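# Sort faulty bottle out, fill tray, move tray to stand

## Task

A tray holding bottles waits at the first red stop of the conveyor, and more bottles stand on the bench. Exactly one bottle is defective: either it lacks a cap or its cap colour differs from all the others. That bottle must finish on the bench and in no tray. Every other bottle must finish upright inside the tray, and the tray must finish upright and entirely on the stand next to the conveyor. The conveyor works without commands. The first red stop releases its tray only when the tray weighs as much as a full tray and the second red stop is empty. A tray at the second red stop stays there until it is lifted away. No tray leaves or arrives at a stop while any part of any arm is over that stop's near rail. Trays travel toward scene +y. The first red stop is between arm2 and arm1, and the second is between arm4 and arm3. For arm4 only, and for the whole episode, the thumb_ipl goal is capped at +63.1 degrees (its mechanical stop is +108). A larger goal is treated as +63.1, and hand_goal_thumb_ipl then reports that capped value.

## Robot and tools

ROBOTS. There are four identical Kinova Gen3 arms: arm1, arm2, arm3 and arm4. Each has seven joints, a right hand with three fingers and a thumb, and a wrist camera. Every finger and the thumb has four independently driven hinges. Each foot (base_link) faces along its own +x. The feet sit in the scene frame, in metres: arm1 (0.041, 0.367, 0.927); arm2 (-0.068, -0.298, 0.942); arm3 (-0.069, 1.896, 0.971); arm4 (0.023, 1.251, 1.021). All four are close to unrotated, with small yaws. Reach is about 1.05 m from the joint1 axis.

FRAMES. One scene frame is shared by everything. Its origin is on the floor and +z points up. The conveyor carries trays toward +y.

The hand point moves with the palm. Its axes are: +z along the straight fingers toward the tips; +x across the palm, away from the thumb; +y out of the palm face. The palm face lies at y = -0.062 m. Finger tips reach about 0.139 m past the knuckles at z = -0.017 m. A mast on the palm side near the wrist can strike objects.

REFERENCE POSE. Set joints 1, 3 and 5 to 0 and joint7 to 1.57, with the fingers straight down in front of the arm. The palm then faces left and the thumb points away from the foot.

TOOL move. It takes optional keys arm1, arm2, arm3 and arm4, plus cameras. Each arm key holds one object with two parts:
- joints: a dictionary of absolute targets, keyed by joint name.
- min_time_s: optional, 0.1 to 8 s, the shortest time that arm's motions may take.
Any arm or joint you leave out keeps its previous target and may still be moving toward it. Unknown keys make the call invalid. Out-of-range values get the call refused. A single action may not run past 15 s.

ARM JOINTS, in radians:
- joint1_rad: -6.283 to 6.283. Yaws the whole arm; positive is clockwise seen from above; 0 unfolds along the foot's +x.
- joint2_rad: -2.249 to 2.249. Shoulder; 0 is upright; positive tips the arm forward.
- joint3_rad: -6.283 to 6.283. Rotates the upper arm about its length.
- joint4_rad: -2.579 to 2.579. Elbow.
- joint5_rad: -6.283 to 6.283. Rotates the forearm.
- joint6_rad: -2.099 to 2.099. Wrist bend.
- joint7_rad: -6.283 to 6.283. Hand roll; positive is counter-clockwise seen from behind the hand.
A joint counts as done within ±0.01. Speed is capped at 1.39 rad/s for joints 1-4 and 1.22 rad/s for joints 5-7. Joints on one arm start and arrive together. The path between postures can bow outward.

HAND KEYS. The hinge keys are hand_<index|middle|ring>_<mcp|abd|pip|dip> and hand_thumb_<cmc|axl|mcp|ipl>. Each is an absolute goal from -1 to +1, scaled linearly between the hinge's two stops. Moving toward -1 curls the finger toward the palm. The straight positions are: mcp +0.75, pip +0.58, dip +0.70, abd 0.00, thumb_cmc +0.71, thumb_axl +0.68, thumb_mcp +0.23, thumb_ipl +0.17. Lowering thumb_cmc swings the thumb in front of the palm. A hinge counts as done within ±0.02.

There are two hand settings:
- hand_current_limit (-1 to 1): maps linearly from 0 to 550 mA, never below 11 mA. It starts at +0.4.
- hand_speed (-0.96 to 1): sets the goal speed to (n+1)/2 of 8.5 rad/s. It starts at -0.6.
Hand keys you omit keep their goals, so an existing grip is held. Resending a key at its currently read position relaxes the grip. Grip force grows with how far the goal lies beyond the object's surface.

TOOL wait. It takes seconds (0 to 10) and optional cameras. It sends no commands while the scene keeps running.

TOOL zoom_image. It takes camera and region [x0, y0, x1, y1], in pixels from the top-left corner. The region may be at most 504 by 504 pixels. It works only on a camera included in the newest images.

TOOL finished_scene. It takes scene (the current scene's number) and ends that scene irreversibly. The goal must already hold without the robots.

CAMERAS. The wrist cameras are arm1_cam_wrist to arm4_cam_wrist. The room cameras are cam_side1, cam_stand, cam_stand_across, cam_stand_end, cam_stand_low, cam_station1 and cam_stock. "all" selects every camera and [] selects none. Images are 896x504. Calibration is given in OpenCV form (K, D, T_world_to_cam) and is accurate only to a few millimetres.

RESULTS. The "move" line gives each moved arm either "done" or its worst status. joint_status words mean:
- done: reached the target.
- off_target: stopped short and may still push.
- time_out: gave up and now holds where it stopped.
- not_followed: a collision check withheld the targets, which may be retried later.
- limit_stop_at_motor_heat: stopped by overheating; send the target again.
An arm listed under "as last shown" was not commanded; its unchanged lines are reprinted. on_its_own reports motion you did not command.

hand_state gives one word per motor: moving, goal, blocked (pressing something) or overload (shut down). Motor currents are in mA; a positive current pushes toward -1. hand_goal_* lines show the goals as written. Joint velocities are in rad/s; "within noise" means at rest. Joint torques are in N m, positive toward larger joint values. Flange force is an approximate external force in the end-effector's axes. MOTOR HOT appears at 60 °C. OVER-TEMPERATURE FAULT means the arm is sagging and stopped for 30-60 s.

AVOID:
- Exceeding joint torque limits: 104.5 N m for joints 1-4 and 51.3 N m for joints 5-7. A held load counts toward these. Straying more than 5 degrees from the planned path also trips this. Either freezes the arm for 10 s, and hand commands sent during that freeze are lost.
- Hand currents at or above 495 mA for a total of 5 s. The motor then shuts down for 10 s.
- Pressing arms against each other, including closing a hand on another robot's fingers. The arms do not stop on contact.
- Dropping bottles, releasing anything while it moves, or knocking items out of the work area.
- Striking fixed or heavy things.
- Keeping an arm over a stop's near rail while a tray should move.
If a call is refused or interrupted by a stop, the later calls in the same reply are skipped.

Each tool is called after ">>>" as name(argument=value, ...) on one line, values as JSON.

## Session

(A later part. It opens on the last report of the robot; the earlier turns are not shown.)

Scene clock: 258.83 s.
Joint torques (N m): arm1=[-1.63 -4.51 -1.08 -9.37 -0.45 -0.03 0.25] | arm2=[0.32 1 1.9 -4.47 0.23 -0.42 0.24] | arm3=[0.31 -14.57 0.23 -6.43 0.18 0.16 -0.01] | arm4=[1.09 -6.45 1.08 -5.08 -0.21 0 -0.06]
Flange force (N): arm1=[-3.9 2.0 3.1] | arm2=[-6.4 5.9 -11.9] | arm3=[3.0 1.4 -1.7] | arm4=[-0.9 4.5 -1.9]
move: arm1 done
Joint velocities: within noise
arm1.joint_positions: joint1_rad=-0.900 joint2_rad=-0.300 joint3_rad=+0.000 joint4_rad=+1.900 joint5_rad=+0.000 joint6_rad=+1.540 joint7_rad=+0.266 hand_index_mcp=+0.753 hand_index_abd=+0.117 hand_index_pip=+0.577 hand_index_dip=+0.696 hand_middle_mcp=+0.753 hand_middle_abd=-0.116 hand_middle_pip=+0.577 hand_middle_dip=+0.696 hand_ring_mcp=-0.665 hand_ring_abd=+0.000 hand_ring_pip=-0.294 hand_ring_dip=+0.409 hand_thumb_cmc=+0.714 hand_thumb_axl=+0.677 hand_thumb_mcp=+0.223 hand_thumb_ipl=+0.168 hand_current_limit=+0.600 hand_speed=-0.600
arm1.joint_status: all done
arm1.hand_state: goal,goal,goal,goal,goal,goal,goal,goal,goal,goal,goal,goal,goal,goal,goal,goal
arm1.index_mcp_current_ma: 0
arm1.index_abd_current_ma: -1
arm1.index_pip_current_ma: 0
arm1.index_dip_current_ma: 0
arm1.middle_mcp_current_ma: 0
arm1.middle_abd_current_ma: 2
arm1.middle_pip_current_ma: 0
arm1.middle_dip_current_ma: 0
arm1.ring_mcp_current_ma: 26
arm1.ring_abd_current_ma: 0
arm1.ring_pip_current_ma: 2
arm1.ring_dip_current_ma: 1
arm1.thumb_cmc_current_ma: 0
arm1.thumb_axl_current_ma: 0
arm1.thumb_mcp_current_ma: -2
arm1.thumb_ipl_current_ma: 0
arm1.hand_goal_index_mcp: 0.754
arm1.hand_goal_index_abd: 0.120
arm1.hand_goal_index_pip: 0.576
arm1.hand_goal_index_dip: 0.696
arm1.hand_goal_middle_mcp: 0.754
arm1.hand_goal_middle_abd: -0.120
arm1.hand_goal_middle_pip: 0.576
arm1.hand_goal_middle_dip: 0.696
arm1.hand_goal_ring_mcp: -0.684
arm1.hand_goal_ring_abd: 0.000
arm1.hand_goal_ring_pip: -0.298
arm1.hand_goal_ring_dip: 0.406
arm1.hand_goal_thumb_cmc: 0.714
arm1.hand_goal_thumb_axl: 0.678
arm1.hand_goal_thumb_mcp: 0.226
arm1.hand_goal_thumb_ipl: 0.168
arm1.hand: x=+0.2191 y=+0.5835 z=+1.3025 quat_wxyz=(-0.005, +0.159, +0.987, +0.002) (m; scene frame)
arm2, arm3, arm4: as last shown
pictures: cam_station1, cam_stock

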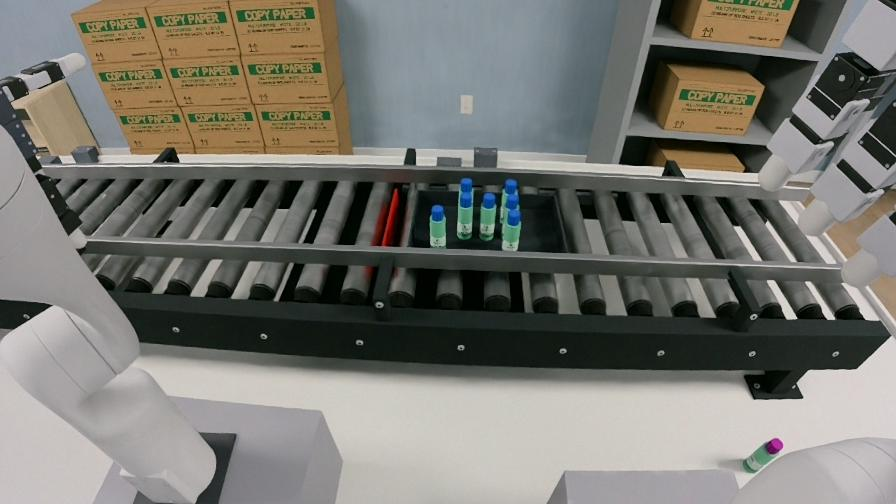

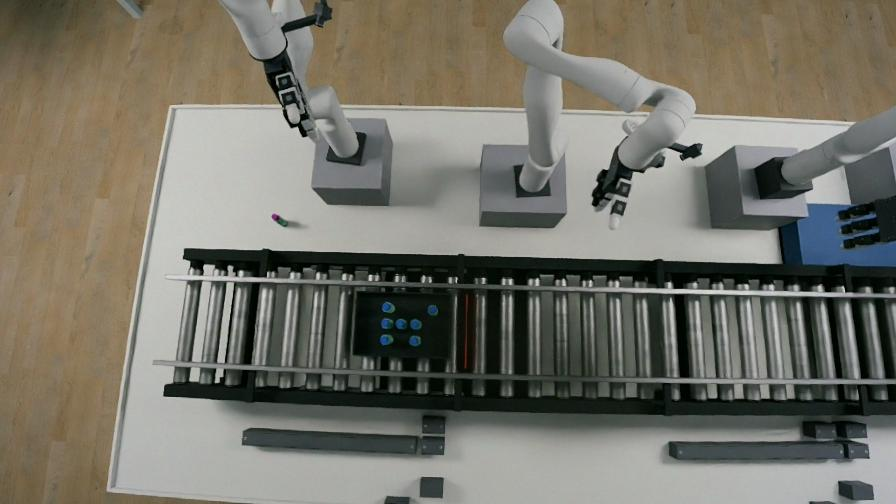

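>>> wait(seconds=3, cameras=["cam_stock"])

Scene clock: 265.07 s.
Joint torques (N m): arm1=[-1.65 -4.38 -0.89 -9.39 -0.55 -0.05 0.22] | arm2=[0.29 1.05 1.83 -4.45 0.19 -0.45 0.24] | arm3=[0.32 -14.56 0.23 -6.46 0.2 0.15 -0.01] | arm4=[1.11 -6.44 1.16 -5.02 -0.28 0.04 -0.06]
Flange force (N): arm1=[-3.5 1.7 3.0] | arm2=[-6.2 5.7 -12.1] | arm3=[2.9 1.3 -1.6] | arm4=[-1.0 4.6 -1.9]
Joint velocities: within noise
arm1.joint_positions: joint1_rad=-0.900 joint2_rad=-0.300 joint3_rad=+0.000 joint4_rad=+1.900 joint5_rad=+0.000 joint6_rad=+1.540 joint7_rad=+0.266 hand_index_mcp=+0.753 hand_index_abd=+0.117 hand_index_pip=+0.577 hand_index_dip=+0.696 hand_middle_mcp=+0.753 hand_middle_abd=-0.116 hand_middle_pip=+0.577 hand_middle_dip=+0.696 hand_ring_mcp=-0.665 hand_ring_abd=+0.000 hand_ring_pip=-0.294 hand_ring_dip=+0.409 hand_thumb_cmc=+0.714 hand_thumb_axl=+0.677 hand_thumb_mcp=+0.223 hand_thumb_ipl=+0.168 hand_current_limit=+0.600 hand_speed=-0.600
arm1.joint_status: all done
arm1.hand_state: goal,goal,goal,goal,goal,goal,goal,goal,goal,goal,goal,goal,goal,goal,goal,goal
arm1.index_mcp_current_ma: 0
arm1.index_abd_current_ma: -1
arm1.index_pip_current_ma: 0
arm1.index_dip_current_ma: 0
arm1.middle_mcp_current_ma: 0
arm1.middle_abd_current_ma: 2
arm1.middle_pip_current_ma: 0
arm1.middle_dip_current_ma: 0
arm1.ring_mcp_current_ma: 26
arm1.ring_abd_current_ma: 0
arm1.ring_pip_current_ma: 2
arm1.ring_dip_current_ma: 1
arm1.thumb_cmc_current_ma: 0
arm1.thumb_axl_current_ma: 0
arm1.thumb_mcp_current_ma: -2
arm1.thumb_ipl_current_ma: 0
arm1.hand_goal_index_mcp: 0.754
arm1.hand_goal_index_abd: 0.120
arm1.hand_goal_index_pip: 0.576
arm1.hand_goal_index_dip: 0.696
arm1.hand_goal_middle_mcp: 0.754
arm1.hand_goal_middle_abd: -0.120
arm1.hand_goal_middle_pip: 0.576
arm1.hand_goal_middle_dip: 0.696
arm1.hand_goal_ring_mcp: -0.684
arm1.hand_goal_ring_abd: 0.000
arm1.hand_goal_ring_pip: -0.298
arm1.hand_goal_ring_dip: 0.406
arm1.hand_goal_thumb_cmc: 0.714
arm1.hand_goal_thumb_axl: 0.678
arm1.hand_goal_thumb_mcp: 0.226
arm1.hand_goal_thumb_ipl: 0.168
arm1.hand: x=+0.2191 y=+0.5835 z=+1.3025 quat_wxyz=(-0.005, +0.159, +0.987, +0.002) (m; scene frame)
arm2.joint_positions: joint1_rad=-0.285 joint2_rad=-0.473 joint3_rad=-0.105 joint4_rad=+1.455 joint5_rad=-0.028 joint6_rad=+1.948 joint7_rad=+1.683 hand_index_mcp=+0.753 hand_index_abd=+0.000 hand_index_pip=+0.577 hand_index_dip=+0.696 hand_middle_mcp=+0.753 hand_middle_abd=+0.000 hand_middle_pip=+0.577 hand_middle_dip=+0.696 hand_ring_mcp=+0.753 hand_ring_abd=+0.000 hand_ring_pip=+0.577 hand_ring_dip=+0.696 hand_thumb_cmc=+0.714 hand_thumb_axl=+0.677 hand_thumb_mcp=+0.224 hand_thumb_ipl=+0.168 hand_current_limit=+0.400 hand_speed=-0.600
arm2.joint_status: not commanded
arm2.hand_state: goal,goal,goal,goal,goal,goal,goal,goal,goal,goal,goal,goal,goal,goal,goal,goal
arm2.index_mcp_current_ma: -2
arm2.index_abd_current_ma: 0
arm2.index_pip_current_ma: 2
arm2.index_dip_current_ma: 0
arm2.middle_mcp_current_ma: -2
arm2.middle_abd_current_ma: 0
arm2.middle_pip_current_ma: 2
arm2.middle_dip_current_ma: 0
arm2.ring_mcp_current_ma: -2
arm2.ring_abd_current_ma: 0
arm2.ring_pip_current_ma: 2
arm2.ring_dip_current_ma: 0
arm2.thumb_cmc_current_ma: 1
arm2.thumb_axl_current_ma: -2
arm2.thumb_mcp_current_ma: -7
arm2.thumb_ipl_current_ma: -1
arm2.hand_goal_index_mcp: 0.754
arm2.hand_goal_index_abd: 0.000
arm2.hand_goal_index_pip: 0.576
arm2.hand_goal_index_dip: 0.696
arm2.hand_goal_middle_mcp: 0.754
arm2.hand_goal_middle_abd: 0.000
arm2.hand_goal_middle_pip: 0.576
arm2.hand_goal_middle_dip: 0.696
arm2.hand_goal_ring_mcp: 0.754
arm2.hand_goal_ring_abd: 0.000
arm2.hand_goal_ring_pip: 0.576
arm2.hand_goal_ring_dip: 0.696
arm2.hand_goal_thumb_cmc: 0.714
arm2.hand_goal_thumb_axl: 0.678
arm2.hand_goal_thumb_mcp: 0.226
arm2.hand_goal_thumb_ipl: 0.168
arm2.hand: x=+0.0527 y=-0.1876 z=+1.4821 quat_wxyz=(+0.105, -0.187, +0.977, +0.001) (m; scene frame)
arm3.joint_positions: joint1_rad=+0.456 joint2_rad=+0.372 joint3_rad=+0.000 joint4_rad=+1.641 joint5_rad=+0.000 joint6_rad=+1.129 joint7_rad=-1.053 hand_index_mcp=+0.990 hand_index_abd=+0.000 hand_index_pip=+0.316 hand_index_dip=+0.627 hand_middle_mcp=+0.990 hand_middle_abd=+0.000 hand_middle_pip=+0.316 hand_middle_dip=+0.626 hand_ring_mcp=+0.990 hand_ring_abd=+0.000 hand_ring_pip=+0.316 hand_ring_dip=+0.627 hand_thumb_cmc=+0.714 hand_thumb_axl=+0.677 hand_thumb_mcp=+0.224 hand_thumb_ipl=+0.168 hand_current_limit=+0.750 hand_speed=-0.900
arm3.joint_status: not commanded
arm3.hand_state: goal,goal,goal,goal,goal,goal,goal,goal,goal,goal,goal,goal,goal,goal,goal,goal
arm3.index_mcp_current_ma: -37
arm3.index_abd_current_ma: 0
arm3.index_pip_current_ma: 7
arm3.index_dip_current_ma: 10
arm3.middle_mcp_current_ma: -37
arm3.middle_abd_current_ma: 0
arm3.middle_pip_current_ma: 8
arm3.middle_dip_current_ma: 8
arm3.ring_mcp_current_ma: -38
arm3.ring_abd_current_ma: 0
arm3.ring_pip_current_ma: 8
arm3.ring_dip_current_ma: 9
arm3.thumb_cmc_current_ma: 1
arm3.thumb_axl_current_ma: -2
arm3.thumb_mcp_current_ma: -10
arm3.thumb_ipl_current_ma: -1
arm3.hand_goal_index_mcp: 1.000
arm3.hand_goal_index_abd: 0.000
arm3.hand_goal_index_pip: 0.314
arm3.hand_goal_index_dip: 0.624
arm3.hand_goal_middle_mcp: 1.000
arm3.hand_goal_middle_abd: 0.000
arm3.hand_goal_middle_pip: 0.314
arm3.hand_goal_middle_dip: 0.624
arm3.hand_goal_ring_mcp: 1.000
arm3.hand_goal_ring_abd: 0.000
arm3.hand_goal_ring_pip: 0.314
arm3.hand_goal_ring_dip: 0.624
arm3.hand_goal_thumb_cmc: 0.714
arm3.hand_goal_thumb_axl: 0.678
arm3.hand_goal_thumb_mcp: 0.226
arm3.hand_goal_thumb_ipl: 0.168
arm3.hand: x=+0.2782 y=+1.5731 z=+1.2089 quat_wxyz=(+0.000, +1.000, +0.000, -0.004) (m; scene frame)
arm4.joint_positions: joint1_rad=-0.290 joint2_rad=+0.009 joint3_rad=+0.000 joint4_rad=+2.313 joint5_rad=+0.000 joint6_rad=+0.820 joint7_rad=+1.208 hand_index_mcp=+0.989 hand_index_abd=+0.000 hand_index_pip=+0.316 hand_index_dip=+0.627 hand_middle_mcp=+0.989 hand_middle_abd=+0.000 hand_middle_pip=+0.317 hand_middle_dip=+0.627 hand_ring_mcp=+0.990 hand_ring_abd=+0.000 hand_ring_pip=+0.317 hand_ring_dip=+0.627 hand_thumb_cmc=+0.714 hand_thumb_axl=+0.677 hand_thumb_mcp=+0.224 hand_thumb_ipl=+0.168 hand_current_limit=+0.750 hand_speed=-0.900
arm4.joint_status: not commanded
arm4.hand_state: goal,goal,goal,goal,goal,goal,goal,goal,goal,goal,goal,goal,goal,goal,goal,goal
arm4.index_mcp_current_ma: -4
arm4.index_abd_current_ma: 0
arm4.index_pip_current_ma: 0
arm4.index_dip_current_ma: 0
arm4.middle_mcp_current_ma: -4
arm4.middle_abd_current_ma: 0
arm4.middle_pip_current_ma: 0
arm4.middle_dip_current_ma: 0
arm4.ring_mcp_current_ma: -4
arm4.ring_abd_current_ma: 0
arm4.ring_pip_current_ma: 0
arm4.ring_dip_current_ma: 0
arm4.thumb_cmc_current_ma: 0
arm4.thumb_axl_current_ma: 0
arm4.thumb_mcp_current_ma: 0
arm4.thumb_ipl_current_ma: 0
arm4.hand_goal_index_mcp: 1.000
arm4.hand_goal_index_abd: 0.000
arm4.hand_goal_index_pip: 0.314
arm4.hand_goal_index_dip: 0.624
arm4.hand_goal_middle_mcp: 1.000
arm4.hand_goal_middle_abd: 0.000
arm4.hand_goal_middle_pip: 0.314
arm4.hand_goal_middle_dip: 0.624
arm4.hand_goal_ring_mcp: 1.000
arm4.hand_goal_ring_abd: 0.000
arm4.hand_goal_ring_pip: 0.314
arm4.hand_goal_ring_dip: 0.624
arm4.hand_goal_thumb_cmc: 0.714
arm4.hand_goal_thumb_axl: 0.678
arm4.hand_goal_thumb_mcp: 0.226
arm4.hand_goal_thumb_ipl: 0.168
arm4.hand: x=+0.2735 y=+1.3982 z=+1.2078 quat_wxyz=(-0.002, +0.000, +1.000, -0.007) (m; scene frame)
wait: 3.00 s; at rest from the start
pictures: cam_stock

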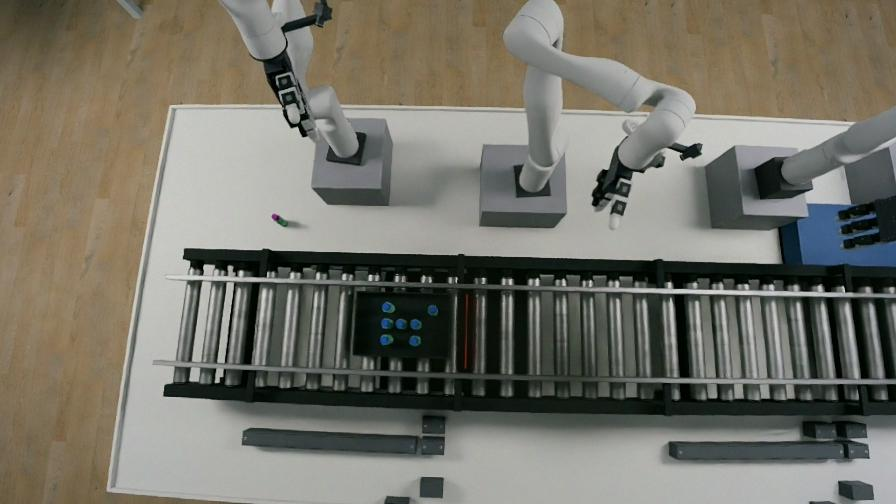

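>>> wait(seconds=4, cameras=["cam_stock", "cam_stand_end", "cam_side1"])

>>> zoom_image(camera="cam_stand_end", region=[400, 0, 600, 140])

Scene clock: 276.40 s.
Joint torques (N m): arm1=[-1.55 -4.43 -1.07 -9.36 -0.48 -0.07 0.22] | arm2=[0.27 1.02 1.83 -4.45 0.24 -0.46 0.25] | arm3=[0.29 -14.58 0.27 -6.46 0.18 0.15 0] | arm4=[1.11 -6.39 1.07 -5.06 -0.27 0.04 -0.08]
Flange force (N): arm1=[-3.9 1.8 2.9] | arm2=[-6.3 5.8 -12.1] | arm3=[3.0 1.4 -1.6] | arm4=[-0.9 4.4 -1.9]
Joint velocities: within noise
arm1.joint_positions: joint1_rad=-0.900 joint2_rad=-0.300 joint3_rad=+0.000 joint4_rad=+1.900 joint5_rad=+0.000 joint6_rad=+1.540 joint7_rad=+0.266 hand_index_mcp=+0.753 hand_index_abd=+0.117 hand_index_pip=+0.577 hand_index_dip=+0.696 hand_middle_mcp=+0.753 hand_middle_abd=-0.116 hand_middle_pip=+0.577 hand_middle_dip=+0.696 hand_ring_mcp=-0.665 hand_ring_abd=+0.000 hand_ring_pip=-0.294 hand_ring_dip=+0.409 hand_thumb_cmc=+0.714 hand_thumb_axl=+0.677 hand_thumb_mcp=+0.223 hand_thumb_ipl=+0.168 hand_current_limit=+0.600 hand_speed=-0.600
arm1.joint_status: all done
arm1.hand_state: goal,goal,goal,goal,goal,goal,goal,goal,goal,goal,goal,goal,goal,goal,goal,goal
arm1.index_mcp_current_ma: 0
arm1.index_abd_current_ma: -1
arm1.index_pip_current_ma: 0
arm1.index_dip_current_ma: 0
arm1.middle_mcp_current_ma: 0
arm1.middle_abd_current_ma: 2
arm1.middle_pip_current_ma: 0
arm1.middle_dip_current_ma: 0
arm1.ring_mcp_current_ma: 26
arm1.ring_abd_current_ma: 0
arm1.ring_pip_current_ma: 2
arm1.ring_dip_current_ma: 1
arm1.thumb_cmc_current_ma: 0
arm1.thumb_axl_current_ma: 0
arm1.thumb_mcp_current_ma: -2
arm1.thumb_ipl_current_ma: 0
arm1.hand_goal_index_mcp: 0.754
arm1.hand_goal_index_abd: 0.120
arm1.hand_goal_index_pip: 0.576
arm1.hand_goal_index_dip: 0.696
arm1.hand_goal_middle_mcp: 0.754
arm1.hand_goal_middle_abd: -0.120
arm1.hand_goal_middle_pip: 0.576
arm1.hand_goal_middle_dip: 0.696
arm1.hand_goal_ring_mcp: -0.684
arm1.hand_goal_ring_abd: 0.000
arm1.hand_goal_ring_pip: -0.298
arm1.hand_goal_ring_dip: 0.406
arm1.hand_goal_thumb_cmc: 0.714
arm1.hand_goal_thumb_axl: 0.678
arm1.hand_goal_thumb_mcp: 0.226
arm1.hand_goal_thumb_ipl: 0.168
arm1.hand: x=+0.2191 y=+0.5835 z=+1.3025 quat_wxyz=(-0.005, +0.159, +0.987, +0.002) (m; scene frame)
arm2.joint_positions: joint1_rad=-0.285 joint2_rad=-0.473 joint3_rad=-0.105 joint4_rad=+1.455 joint5_rad=-0.028 joint6_rad=+1.948 joint7_rad=+1.683 hand_index_mcp=+0.753 hand_index_abd=+0.000 hand_index_pip=+0.577 hand_index_dip=+0.696 hand_middle_mcp=+0.753 hand_middle_abd=+0.000 hand_middle_pip=+0.577 hand_middle_dip=+0.696 hand_ring_mcp=+0.753 hand_ring_abd=+0.000 hand_ring_pip=+0.577 hand_ring_dip=+0.696 hand_thumb_cmc=+0.714 hand_thumb_axl=+0.677 hand_thumb_mcp=+0.224 hand_thumb_ipl=+0.168 hand_current_limit=+0.400 hand_speed=-0.600
arm2.joint_status: not commanded
arm2.hand_state: goal,goal,goal,goal,goal,goal,goal,goal,goal,goal,goal,goal,goal,goal,goal,goal
arm2.index_mcp_current_ma: -2
arm2.index_abd_current_ma: 0
arm2.index_pip_current_ma: 2
arm2.index_dip_current_ma: 0
arm2.middle_mcp_current_ma: -2
arm2.middle_abd_current_ma: 0
arm2.middle_pip_current_ma: 2
arm2.middle_dip_current_ma: 0
arm2.ring_mcp_current_ma: -2
arm2.ring_abd_current_ma: 0
arm2.ring_pip_current_ma: 2
arm2.ring_dip_current_ma: 0
arm2.thumb_cmc_current_ma: 1
arm2.thumb_axl_current_ma: -2
arm2.thumb_mcp_current_ma: -7
arm2.thumb_ipl_current_ma: -1
arm2.hand_goal_index_mcp: 0.754
arm2.hand_goal_index_abd: 0.000
arm2.hand_goal_index_pip: 0.576
arm2.hand_goal_index_dip: 0.696
arm2.hand_goal_middle_mcp: 0.754
arm2.hand_goal_middle_abd: 0.000
arm2.hand_goal_middle_pip: 0.576
arm2.hand_goal_middle_dip: 0.696
arm2.hand_goal_ring_mcp: 0.754
arm2.hand_goal_ring_abd: 0.000
arm2.hand_goal_ring_pip: 0.576
arm2.hand_goal_ring_dip: 0.696
arm2.hand_goal_thumb_cmc: 0.714
arm2.hand_goal_thumb_axl: 0.678
arm2.hand_goal_thumb_mcp: 0.226
arm2.hand_goal_thumb_ipl: 0.168
arm2.hand: x=+0.0527 y=-0.1876 z=+1.4821 quat_wxyz=(+0.105, -0.187, +0.977, +0.001) (m; scene frame)
arm3.joint_positions: joint1_rad=+0.456 joint2_rad=+0.372 joint3_rad=+0.000 joint4_rad=+1.641 joint5_rad=+0.000 joint6_rad=+1.129 joint7_rad=-1.053 hand_index_mcp=+0.990 hand_index_abd=+0.000 hand_index_pip=+0.316 hand_index_dip=+0.627 hand_middle_mcp=+0.990 hand_middle_abd=+0.000 hand_middle_pip=+0.316 hand_middle_dip=+0.626 hand_ring_mcp=+0.990 hand_ring_abd=+0.000 hand_ring_pip=+0.316 hand_ring_dip=+0.627 hand_thumb_cmc=+0.714 hand_thumb_axl=+0.677 hand_thumb_mcp=+0.224 hand_thumb_ipl=+0.168 hand_current_limit=+0.750 hand_speed=-0.900
arm3.joint_status: not commanded
arm3.hand_state: goal,goal,goal,goal,goal,goal,goal,goal,goal,goal,goal,goal,goal,goal,goal,goal
arm3.index_mcp_current_ma: -37
arm3.index_abd_current_ma: 0
arm3.index_pip_current_ma: 7
arm3.index_dip_current_ma: 10
arm3.middle_mcp_current_ma: -37
arm3.middle_abd_current_ma: 0
arm3.middle_pip_current_ma: 8
arm3.middle_dip_current_ma: 8
arm3.ring_mcp_current_ma: -38
arm3.ring_abd_current_ma: 0
arm3.ring_pip_current_ma: 8
arm3.ring_dip_current_ma: 9
arm3.thumb_cmc_current_ma: 1
arm3.thumb_axl_current_ma: -2
arm3.thumb_mcp_current_ma: -10
arm3.thumb_ipl_current_ma: -1
arm3.hand_goal_index_mcp: 1.000
arm3.hand_goal_index_abd: 0.000
arm3.hand_goal_index_pip: 0.314
arm3.hand_goal_index_dip: 0.624
arm3.hand_goal_middle_mcp: 1.000
arm3.hand_goal_middle_abd: 0.000
arm3.hand_goal_middle_pip: 0.314
arm3.hand_goal_middle_dip: 0.624
arm3.hand_goal_ring_mcp: 1.000
arm3.hand_goal_ring_abd: 0.000
arm3.hand_goal_ring_pip: 0.314
arm3.hand_goal_ring_dip: 0.624
arm3.hand_goal_thumb_cmc: 0.714
arm3.hand_goal_thumb_axl: 0.678
arm3.hand_goal_thumb_mcp: 0.226
arm3.hand_goal_thumb_ipl: 0.168
arm3.hand: x=+0.2782 y=+1.5731 z=+1.2089 quat_wxyz=(+0.000, +1.000, +0.000, -0.004) (m; scene frame)
arm4.joint_positions: joint1_rad=-0.290 joint2_rad=+0.009 joint3_rad=+0.000 joint4_rad=+2.313 joint5_rad=+0.000 joint6_rad=+0.820 joint7_rad=+1.208 hand_index_mcp=+0.989 hand_index_abd=+0.000 hand_index_pip=+0.316 hand_index_dip=+0.627 hand_middle_mcp=+0.989 hand_middle_abd=+0.000 hand_middle_pip=+0.317 hand_middle_dip=+0.627 hand_ring_mcp=+0.990 hand_ring_abd=+0.000 hand_ring_pip=+0.317 hand_ring_dip=+0.627 hand_thumb_cmc=+0.714 hand_thumb_axl=+0.677 hand_thumb_mcp=+0.224 hand_thumb_ipl=+0.168 hand_current_limit=+0.750 hand_speed=-0.900
arm4.joint_status: not commanded
arm4.hand_state: goal,goal,goal,goal,goal,goal,goal,goal,goal,goal,goal,goal,goal,goal,goal,goal
arm4.index_mcp_current_ma: -4
arm4.index_abd_current_ma: 0
arm4.index_pip_current_ma: 0
arm4.index_dip_current_ma: 0
arm4.middle_mcp_current_ma: -4
arm4.middle_abd_current_ma: 0
arm4.middle_pip_current_ma: 0
arm4.middle_dip_current_ma: 0
arm4.ring_mcp_current_ma: -4
arm4.ring_abd_current_ma: 0
arm4.ring_pip_current_ma: 0
arm4.ring_dip_current_ma: 0
arm4.thumb_cmc_current_ma: 0
arm4.thumb_axl_current_ma: 0
arm4.thumb_mcp_current_ma: 0
arm4.thumb_ipl_current_ma: 0
arm4.hand_goal_index_mcp: 1.000
arm4.hand_goal_index_abd: 0.000
arm4.hand_goal_index_pip: 0.314
arm4.hand_goal_index_dip: 0.624
arm4.hand_goal_middle_mcp: 1.000
arm4.hand_goal_middle_abd: 0.000
arm4.hand_goal_middle_pip: 0.314
arm4.hand_goal_middle_dip: 0.624
arm4.hand_goal_ring_mcp: 1.000
arm4.hand_goal_ring_abd: 0.000
arm4.hand_goal_ring_pip: 0.314
arm4.hand_goal_ring_dip: 0.624
arm4.hand_goal_thumb_cmc: 0.714
arm4.hand_goal_thumb_axl: 0.678
arm4.hand_goal_thumb_mcp: 0.226
arm4.hand_goal_thumb_ipl: 0.168
arm4.hand: x=+0.2735 y=+1.3982 z=+1.2078 quat_wxyz=(-0.002, +0.000, +1.000, -0.007) (m; scene frame)
wait: 4.00 s; at rest from the start
pictures: cam_side1, cam_stand_end, cam_stock

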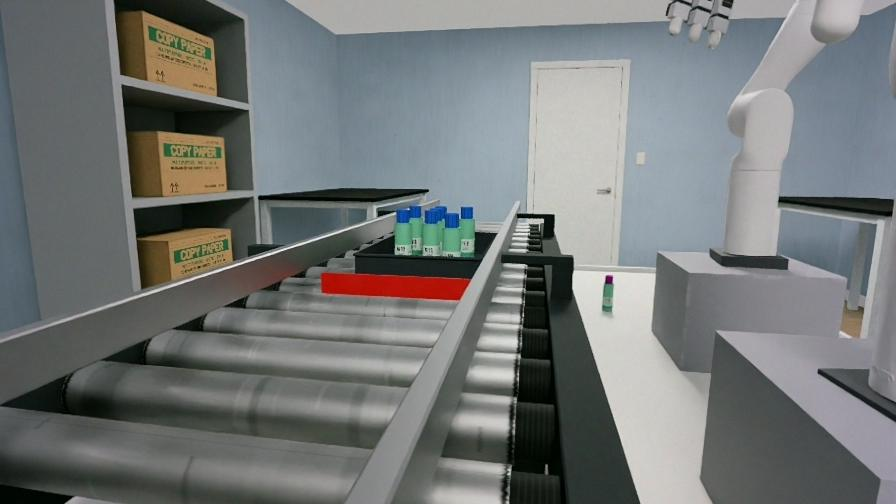

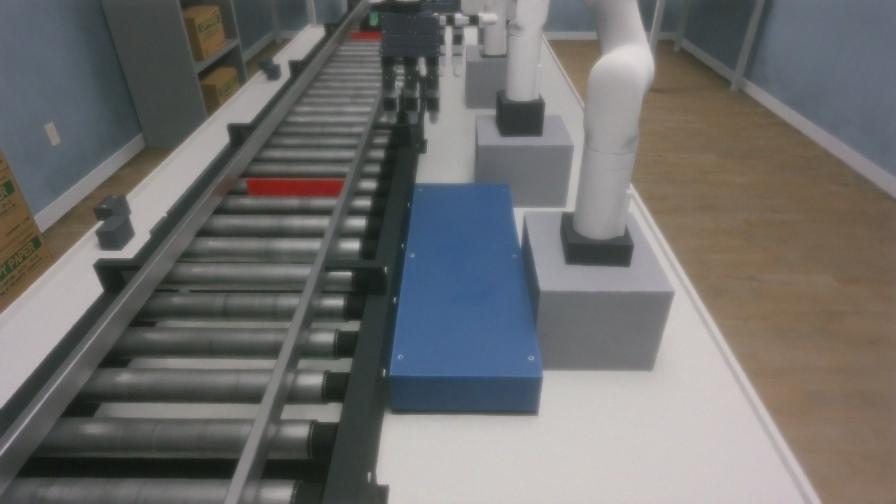

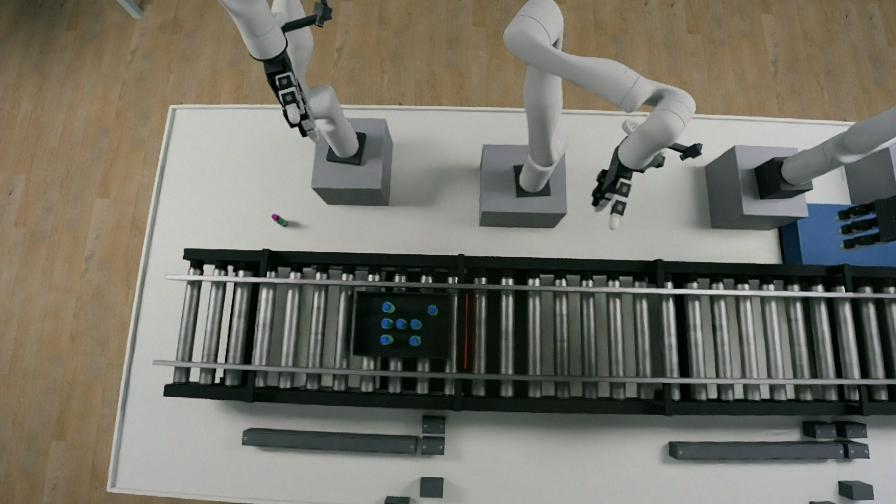

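Scaled by 2.520 from the camera's 896x504 image, which has a finer 1280x720 frame.

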